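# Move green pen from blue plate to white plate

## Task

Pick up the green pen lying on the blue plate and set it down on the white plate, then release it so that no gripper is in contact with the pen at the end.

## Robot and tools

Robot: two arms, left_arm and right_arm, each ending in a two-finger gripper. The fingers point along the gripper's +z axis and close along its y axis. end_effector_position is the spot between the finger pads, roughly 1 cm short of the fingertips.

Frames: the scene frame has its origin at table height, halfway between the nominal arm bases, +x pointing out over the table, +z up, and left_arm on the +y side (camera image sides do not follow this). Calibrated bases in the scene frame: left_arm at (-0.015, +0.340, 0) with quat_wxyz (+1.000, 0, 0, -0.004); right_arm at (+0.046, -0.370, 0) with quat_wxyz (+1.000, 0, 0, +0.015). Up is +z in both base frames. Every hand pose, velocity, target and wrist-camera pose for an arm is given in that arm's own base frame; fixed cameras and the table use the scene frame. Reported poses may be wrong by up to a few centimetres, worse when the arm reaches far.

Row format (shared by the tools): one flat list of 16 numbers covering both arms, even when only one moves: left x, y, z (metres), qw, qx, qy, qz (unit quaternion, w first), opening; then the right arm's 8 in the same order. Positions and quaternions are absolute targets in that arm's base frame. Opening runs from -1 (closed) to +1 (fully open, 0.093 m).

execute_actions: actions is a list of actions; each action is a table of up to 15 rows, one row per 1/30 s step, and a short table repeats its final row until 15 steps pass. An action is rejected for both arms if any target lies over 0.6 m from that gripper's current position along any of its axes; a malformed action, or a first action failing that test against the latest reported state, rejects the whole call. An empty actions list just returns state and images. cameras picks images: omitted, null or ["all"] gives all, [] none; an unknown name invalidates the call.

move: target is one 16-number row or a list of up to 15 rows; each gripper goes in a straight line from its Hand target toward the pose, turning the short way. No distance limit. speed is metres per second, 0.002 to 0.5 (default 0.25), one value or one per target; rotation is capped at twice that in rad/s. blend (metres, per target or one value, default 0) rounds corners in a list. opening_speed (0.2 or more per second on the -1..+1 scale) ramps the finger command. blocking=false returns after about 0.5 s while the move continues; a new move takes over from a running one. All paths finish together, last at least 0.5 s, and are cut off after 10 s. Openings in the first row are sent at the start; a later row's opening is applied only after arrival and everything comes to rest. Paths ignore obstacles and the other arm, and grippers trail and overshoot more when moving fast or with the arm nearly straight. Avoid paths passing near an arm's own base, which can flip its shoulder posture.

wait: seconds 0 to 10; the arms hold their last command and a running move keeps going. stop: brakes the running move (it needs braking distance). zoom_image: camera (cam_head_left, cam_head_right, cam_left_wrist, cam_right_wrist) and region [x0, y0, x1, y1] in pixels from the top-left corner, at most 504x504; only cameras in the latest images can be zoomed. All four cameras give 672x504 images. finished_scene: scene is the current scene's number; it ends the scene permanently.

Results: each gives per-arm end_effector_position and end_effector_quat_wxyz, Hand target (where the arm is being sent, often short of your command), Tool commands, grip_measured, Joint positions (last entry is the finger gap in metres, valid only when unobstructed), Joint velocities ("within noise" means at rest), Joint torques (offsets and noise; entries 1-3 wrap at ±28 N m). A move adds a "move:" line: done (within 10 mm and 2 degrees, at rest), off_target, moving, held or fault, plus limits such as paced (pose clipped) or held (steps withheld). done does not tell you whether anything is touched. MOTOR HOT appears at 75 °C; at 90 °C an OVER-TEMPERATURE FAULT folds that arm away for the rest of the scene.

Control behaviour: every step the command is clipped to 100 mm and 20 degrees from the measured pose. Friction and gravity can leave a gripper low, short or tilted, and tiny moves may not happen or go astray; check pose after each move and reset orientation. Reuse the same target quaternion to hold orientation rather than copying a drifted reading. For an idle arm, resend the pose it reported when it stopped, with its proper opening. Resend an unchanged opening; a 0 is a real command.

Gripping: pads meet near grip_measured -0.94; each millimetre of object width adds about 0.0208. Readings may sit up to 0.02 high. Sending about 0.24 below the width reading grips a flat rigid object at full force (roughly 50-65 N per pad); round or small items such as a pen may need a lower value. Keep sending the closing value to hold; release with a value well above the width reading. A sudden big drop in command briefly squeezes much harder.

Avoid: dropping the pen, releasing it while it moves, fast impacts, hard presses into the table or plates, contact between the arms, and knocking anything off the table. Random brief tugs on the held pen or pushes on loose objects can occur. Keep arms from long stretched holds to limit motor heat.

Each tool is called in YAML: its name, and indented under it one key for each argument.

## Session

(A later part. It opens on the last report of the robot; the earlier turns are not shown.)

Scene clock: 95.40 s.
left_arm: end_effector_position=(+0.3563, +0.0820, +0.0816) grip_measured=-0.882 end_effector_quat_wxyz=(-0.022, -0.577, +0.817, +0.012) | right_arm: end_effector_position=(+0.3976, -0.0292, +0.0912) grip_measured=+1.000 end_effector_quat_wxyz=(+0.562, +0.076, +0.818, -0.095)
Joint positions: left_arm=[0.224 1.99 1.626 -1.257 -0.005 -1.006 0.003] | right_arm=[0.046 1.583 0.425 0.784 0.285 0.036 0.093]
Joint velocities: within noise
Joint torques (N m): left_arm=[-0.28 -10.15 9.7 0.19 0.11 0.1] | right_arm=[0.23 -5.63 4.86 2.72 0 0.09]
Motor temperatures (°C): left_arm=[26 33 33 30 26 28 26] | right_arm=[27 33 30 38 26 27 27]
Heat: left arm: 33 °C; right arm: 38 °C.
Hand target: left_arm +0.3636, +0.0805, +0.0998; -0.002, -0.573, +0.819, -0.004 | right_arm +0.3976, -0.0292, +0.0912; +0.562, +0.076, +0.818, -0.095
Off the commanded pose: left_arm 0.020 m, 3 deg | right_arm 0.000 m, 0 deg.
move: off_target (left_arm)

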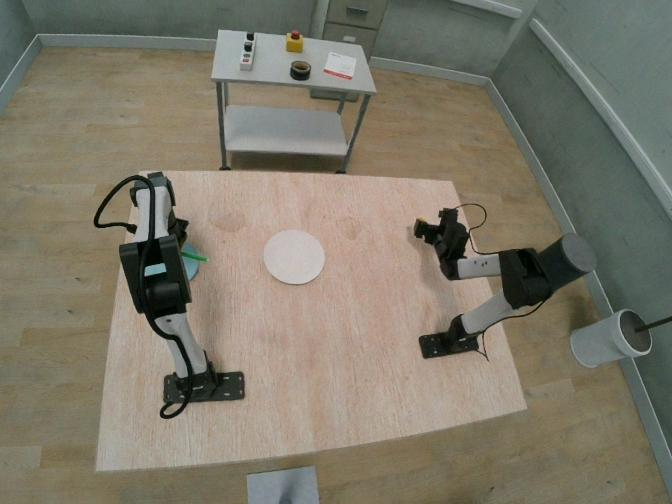

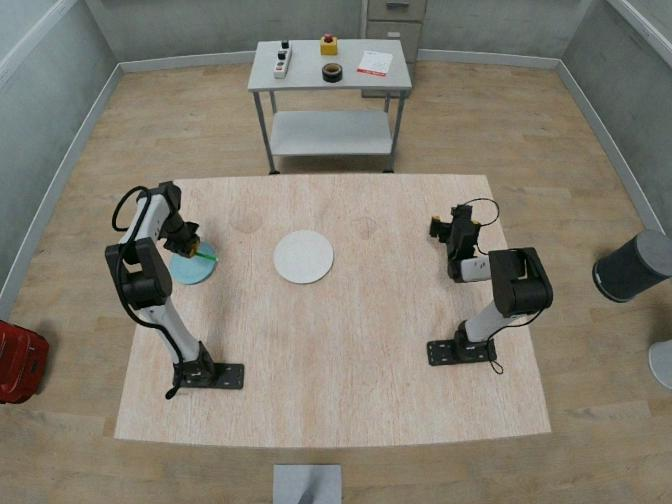

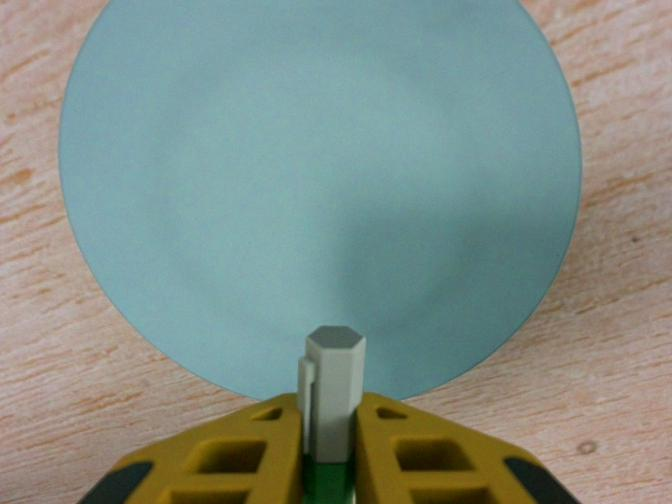

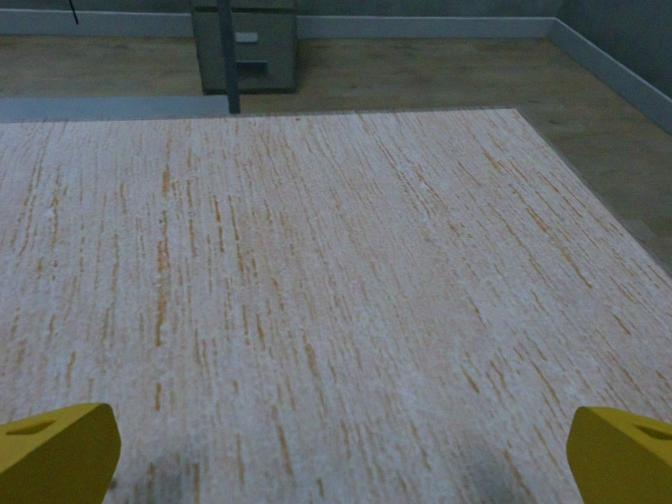

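move:
  target:
    - [0.364,0.082,0.13,0,-0.574,0.819,0,-1,0.3976,-0.0292,0.0912,0.562,0.076,0.818,-0.095,1]
    - [0.375,-0.19,0.10,0,-0.574,0.819,0,-1,0.3976,-0.0292,0.0912,0.562,0.076,0.818,-0.095,1]
  blend: 0.03

zoom_image:
  camera: "cam_head_right"
  region: [200, 200, 410, 350]

Scene clock: 109.13 s.
left_arm: end_effector_position=(+0.3681, -0.1889, +0.0981) grip_measured=-0.883 end_effector_quat_wxyz=(+0.000, -0.561, +0.827, +0.005) | right_arm: end_effector_position=(+0.3976, -0.0292, +0.0912) grip_measured=+1.000 end_effector_quat_wxyz=(+0.562, +0.076, +0.818, -0.095)
Joint positions: left_arm=[-0.476 2.146 1.927 -1.36 -0.005 -1.669 0.003] | right_arm=[0.046 1.583 0.425 0.784 0.285 0.036 0.093]
Joint velocities: within noise
Joint torques (N m): left_arm=[0.69 -7.66 10.14 0.22 -0.04 -0.14] | right_arm=[0.24 -5.6 4.86 2.73 0 0.08]
Motor temperatures (°C): left_arm=[26 35 35 30 26 28 27] | right_arm=[27 34 30 39 26 27 27]
Heat: left arm: 35 °C; right arm: 39 °C.
Hand target: left_arm +0.3745, -0.1887, +0.0998; +0.001, -0.571, +0.821, +0.002 | right_arm +0.3976, -0.0292, +0.0912; +0.562, +0.076, +0.818, -0.095
Off the commanded pose: left_arm 0.007 m, 2 deg | right_arm 0.000 m, 0 deg.
move: done; blend cut to 0.0151 m at target 1

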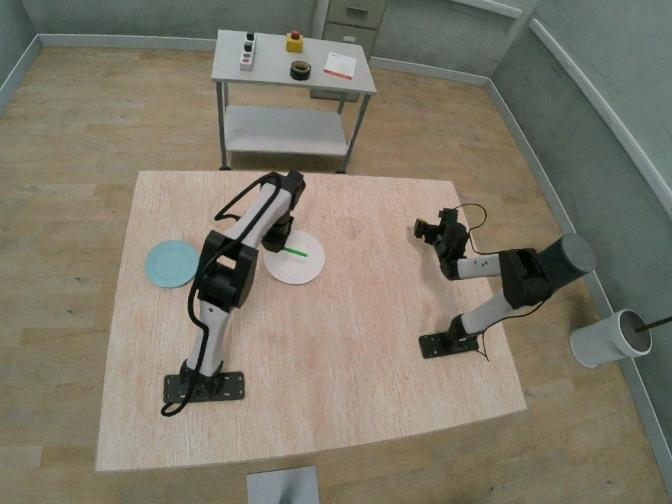

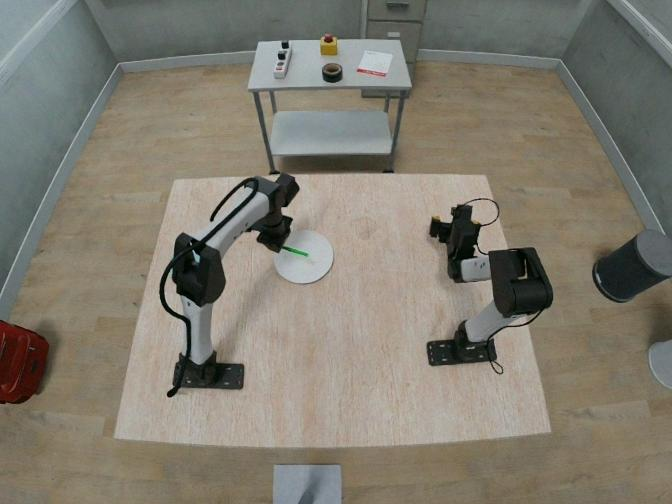

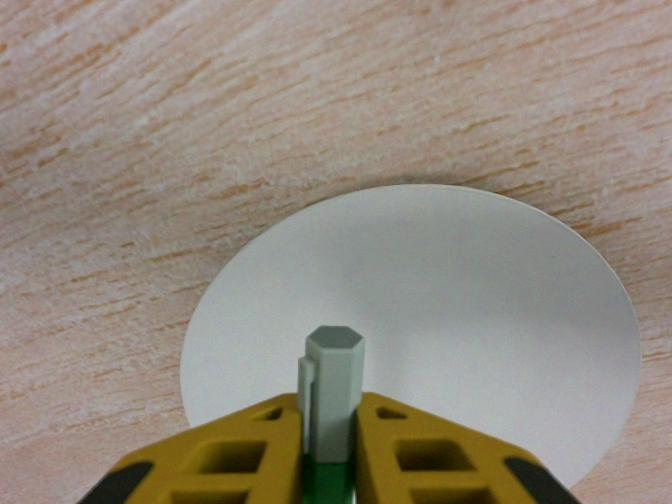

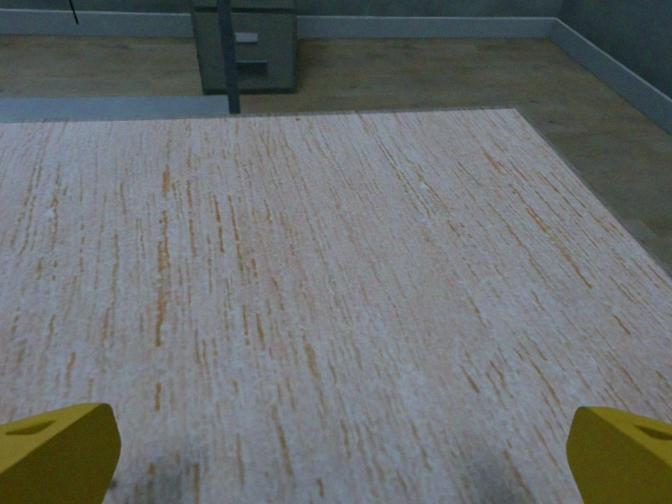

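Scaled by 2.400.

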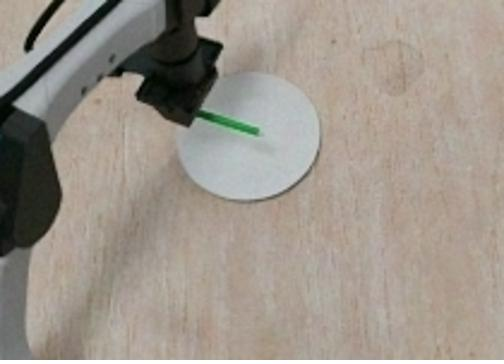

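move:
  target: [0.390,-0.19,0.04,0,-0.574,0.819,0,-1,0.3976,-0.0292,0.0912,0.562,0.076,0.818,-0.095,1]
  speed: 0.12

zoom_image:
  camera: "cam_head_right"
  region: [240, 210, 360, 300]

Scene clock: 118.60 s.
left_arm: end_effector_position=(+0.3907, -0.1933, +0.0509) grip_measured=-0.883 end_effector_quat_wxyz=(+0.006, -0.568, +0.823, -0.006) | right_arm: end_effector_position=(+0.3976, -0.0292, +0.0912) grip_measured=+1.000 end_effector_quat_wxyz=(+0.562, +0.076, +0.818, -0.095)
Joint positions: left_arm=[-0.461 2.228 1.872 -1.197 -0.005 -1.669 0.003] | right_arm=[0.046 1.583 0.425 0.784 0.285 0.036 0.093]
Joint velocities: within noise
Joint torques (N m): left_arm=[0.64 -8.68 5.03 0.59 0 -0.06] | right_arm=[0.25 -5.59 4.9 2.73 0 0.08]
Motor temperatures (°C): left_arm=[26 36 36 30 26 28 27] | right_arm=[27 34 30 39 26 27 27]
Heat: left arm: 36 °C; right arm: 39 °C.
Hand target: left_arm +0.3896, -0.1900, +0.0401; +0.000, -0.574, +0.819, +0.000 | right_arm +0.3976, -0.0292, +0.0912; +0.562, +0.076, +0.818, -0.095
Off the commanded pose: left_arm 0.011 m, 1 deg | right_arm 0.000 m, 0 deg.
move: off_target (left_arm)

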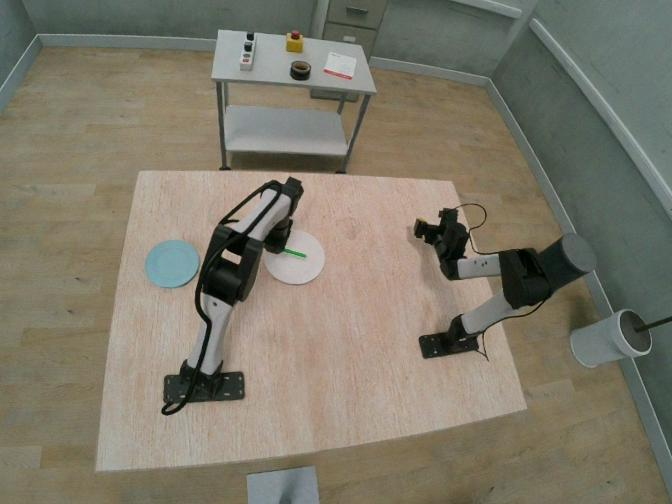

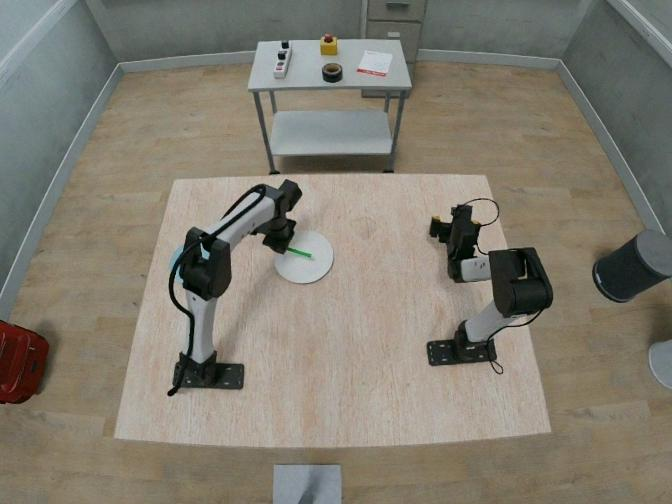

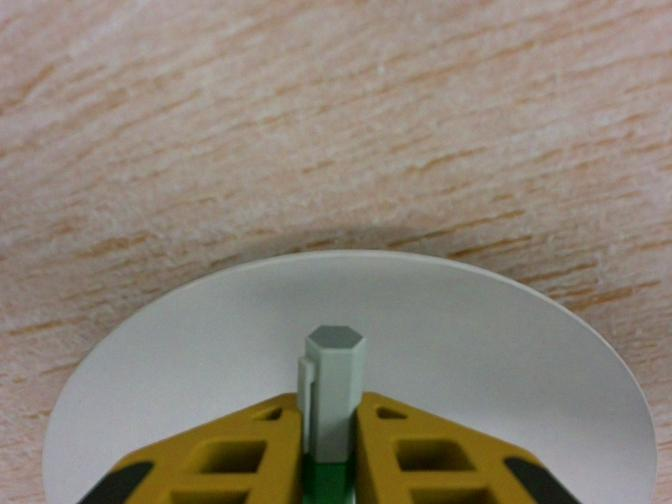

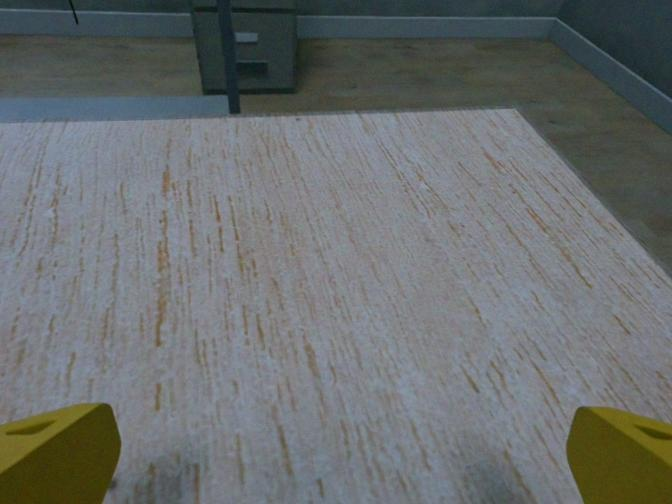

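Scaled by 4.200.

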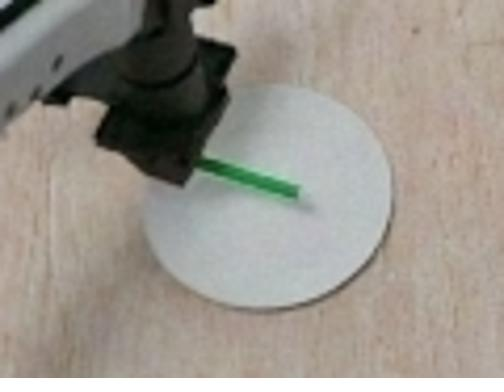

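move:
  target: [0.385,-0.187,0.010,0,-0.574,0.819,0,-1,0.3976,-0.0292,0.0912,0.562,0.076,0.818,-0.095,1]
  speed: 0.06

zoom_image:
  camera: "cam_head_right"
  region: [240, 210, 360, 300]

Scene clock: 124.80 s.
left_arm: end_effector_position=(+0.3873, -0.1893, +0.0247) grip_measured=-0.883 end_effector_quat_wxyz=(+0.011, -0.571, +0.821, -0.003) | right_arm: end_effector_position=(+0.3976, -0.0292, +0.0912) grip_measured=+1.000 end_effector_quat_wxyz=(+0.562, +0.076, +0.818, -0.095)
Joint positions: left_arm=[-0.461 2.228 1.766 -1.093 -0.017 -1.676 0.003] | right_arm=[0.046 1.583 0.425 0.784 0.285 0.036 0.093]
Joint velocities: within noise
Joint torques (N m): left_arm=[0.76 -8.44 3.86 0.75 -0.01 -0.05] | right_arm=[0.21 -5.63 4.89 2.73 0 0.09]
Motor temperatures (°C): left_arm=[26 38 35 30 26 28 27] | right_arm=[27 34 30 40 26 27 27]
Heat: left arm: 38 °C; right arm: 40 °C.
Hand target: left_arm +0.3854, -0.1850, +0.0104; +0.005, -0.577, +0.817, +0.003 | right_arm +0.3976, -0.0292, +0.0912; +0.562, +0.076, +0.818, -0.095
Off the commanded pose: left_arm 0.015 m, 1 deg | right_arm 0.000 m, 0 deg.
move: off_target (left_arm)

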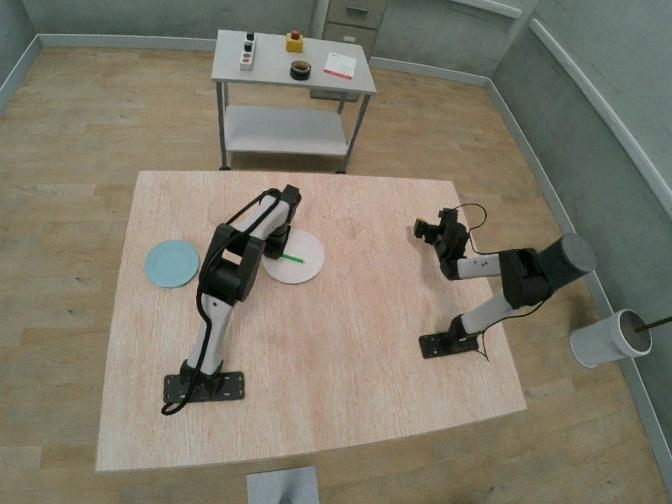

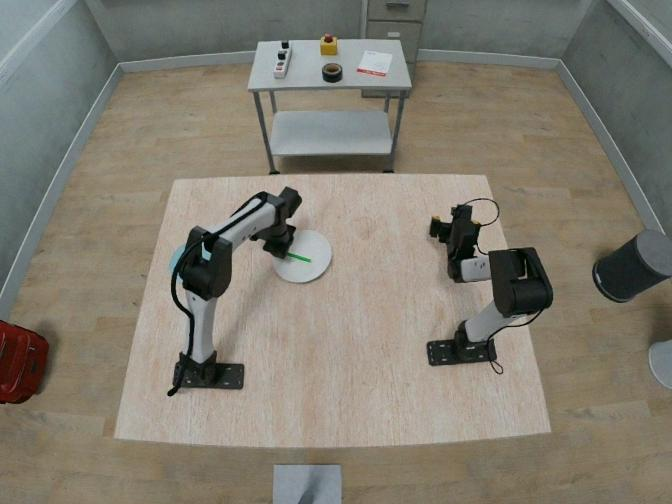

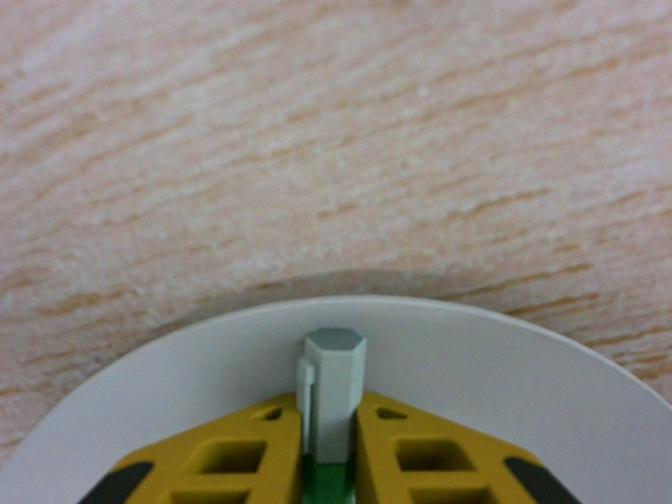

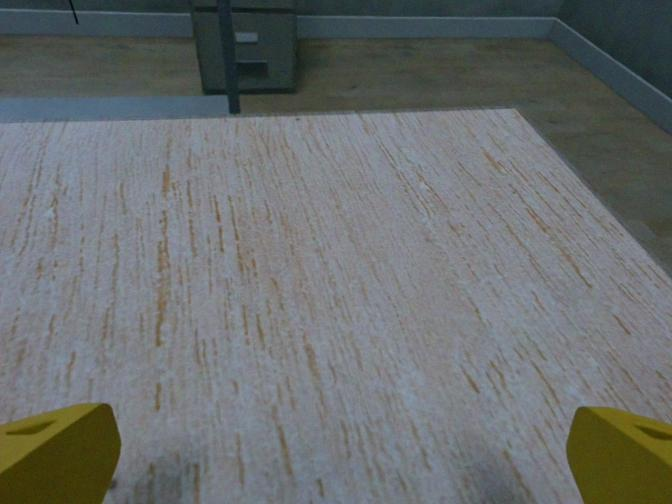

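Scaled by 4.200.

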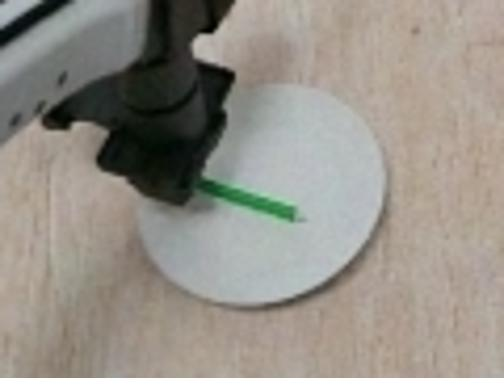

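move:
  target: [0.385,-0.187,0.012,0,-0.574,0.819,0,-0.4,0.3976,-0.0292,0.0912,0.562,0.076,0.818,-0.095,1]
  speed: 0.06
  opening_speed: 0.5
  cameras: ["cam_left_wrist"]

move:
  target:
    - [0.388,-0.187,0.07,0,-0.574,0.819,0,-0.4,0.3976,-0.0292,0.0912,0.562,0.076,0.818,-0.095,1]
    - [0.32,-0.1,0.15,0,-0.574,0.819,0,-0.4,0.3976,-0.0292,0.0912,0.562,0.076,0.818,-0.095,1]
  speed: [0.08,0.25]

zoom_image:
  camera: "cam_head_right"
  region: [240, 210, 360, 300]

Scene clock: 133.67 s.
left_arm: end_effector_position=(+0.3933, -0.1951, +0.0245) grip_measured=-0.403 end_effector_quat_wxyz=(+0.012, -0.567, +0.823, -0.021) | right_arm: end_effector_position=(+0.3976, -0.0292, +0.0912) grip_measured=+1.000 end_effector_quat_wxyz=(+0.562, +0.076, +0.818, -0.095)
Joint positions: left_arm=[-0.461 2.228 1.765 -1.059 -0.002 -1.669 0.026] | right_arm=[0.046 1.583 0.425 0.784 0.285 0.036 0.093]
Joint velocities: within noise
Joint torques (N m): left_arm=[0.75 -8.64 4.55 0.41 0.11 0.04] | right_arm=[0.25 -5.61 4.89 2.73 0 0.09]
Motor temperatures (°C): left_arm=[26 39 35 30 26 28 27] | right_arm=[27 34 30 40 26 27 27]
Heat: left arm: 39 °C; right arm: 40 °C.
Hand target: left_arm +0.3841, -0.1890, +0.0124; -0.005, -0.571, +0.821, -0.003 | right_arm +0.3976, -0.0292, +0.0912; +0.562, +0.076, +0.818, -0.095
Off the commanded pose: left_arm 0.017 m, 3 deg | right_arm 0.000 m, 0 deg.
move: off_target (left_arm)
Images, in order (width x height): cam_left_wrist 672x504.

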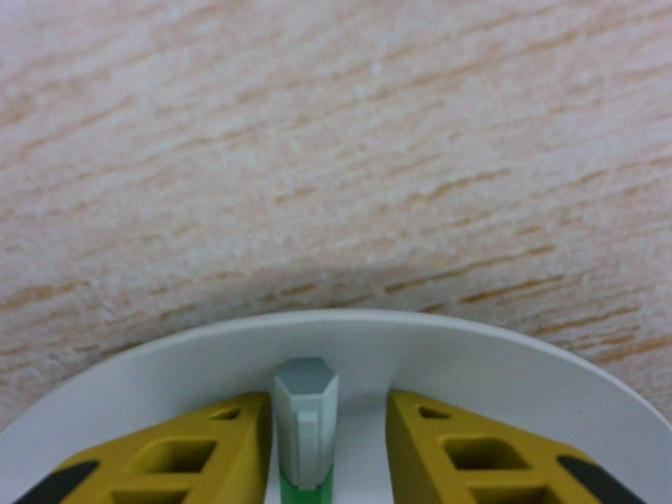

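Scene clock: 136.00 s.
left_arm: end_effector_position=(+0.3294, -0.1034, +0.1502) grip_measured=-0.403 end_effector_quat_wxyz=(+0.007, -0.583, +0.813, -0.008) | right_arm: end_effector_position=(+0.3976, -0.0292, +0.0912) grip_measured=+1.000 end_effector_quat_wxyz=(+0.562, +0.076, +0.818, -0.095)
Joint positions: left_arm=[-0.305 1.836 1.692 -1.406 -0.002 -1.549 0.026] | right_arm=[0.046 1.583 0.425 0.784 0.285 0.036 0.093]
Joint velocities: within noise
Joint torques (N m): left_arm=[0.1 -8.53 4.57 0.3 -0.03 0.19] | right_arm=[0.21 -5.63 4.89 2.73 0 0.09]
Motor temperatures (°C): left_arm=[26 39 35 30 26 28 27] | right_arm=[27 34 30 40 26 27 27]
Heat: left arm: 39 °C; right arm: 40 °C.
Hand target: left_arm +0.3201, -0.1003, +0.1501; +0.000, -0.578, +0.816, +0.000 | right_arm +0.3976, -0.0292, +0.0912; +0.562, +0.076, +0.818, -0.095
Off the commanded pose: left_arm 0.010 m, 2 deg | right_arm 0.000 m, 0 deg.
move: done

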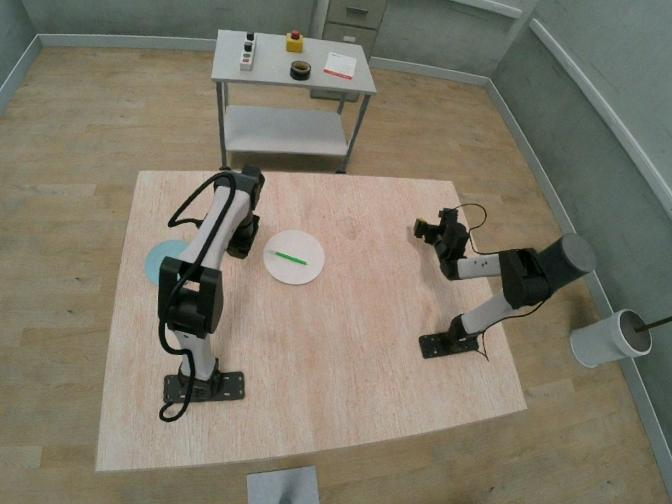

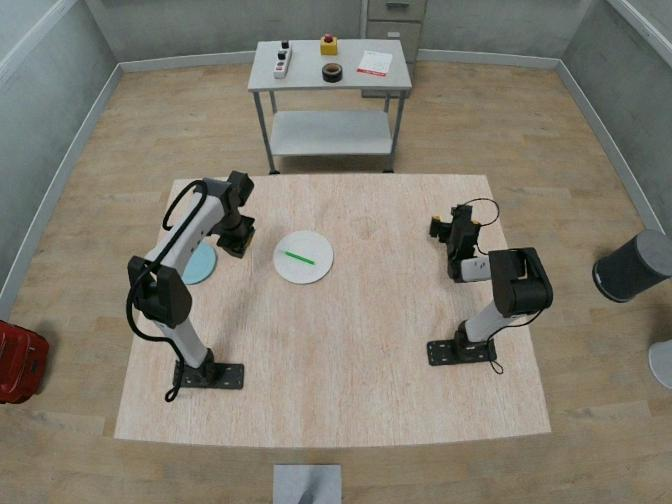

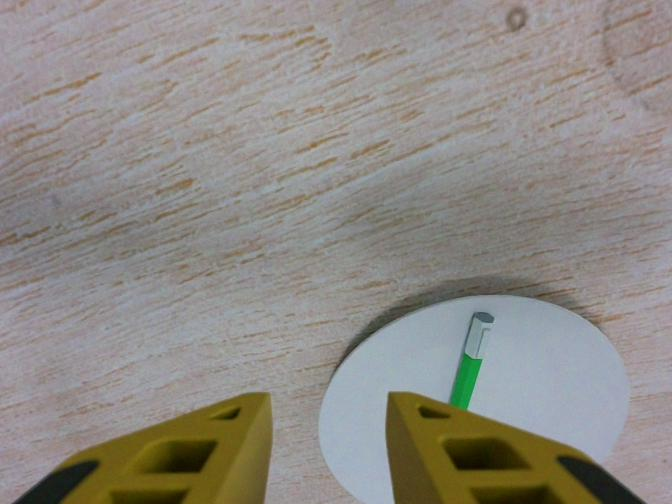

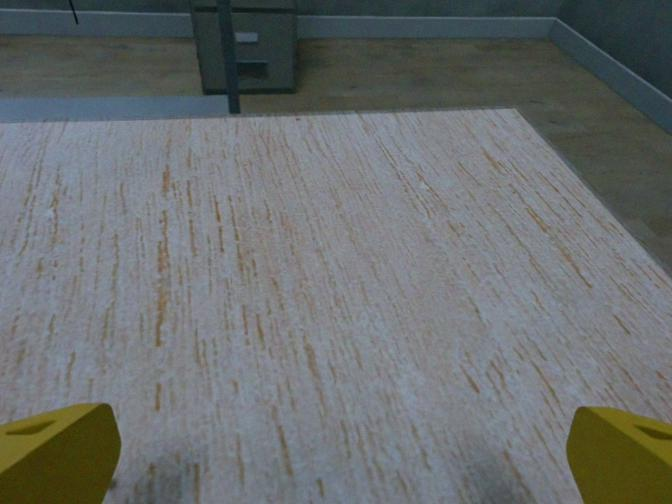

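Scaled by 4.200.

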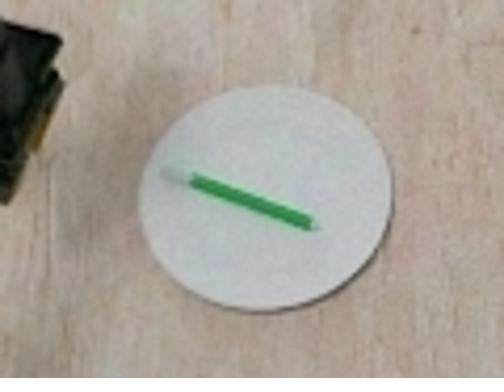

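finished_scene:
  scene: 1
  done: true

The scene is finished: the task was done.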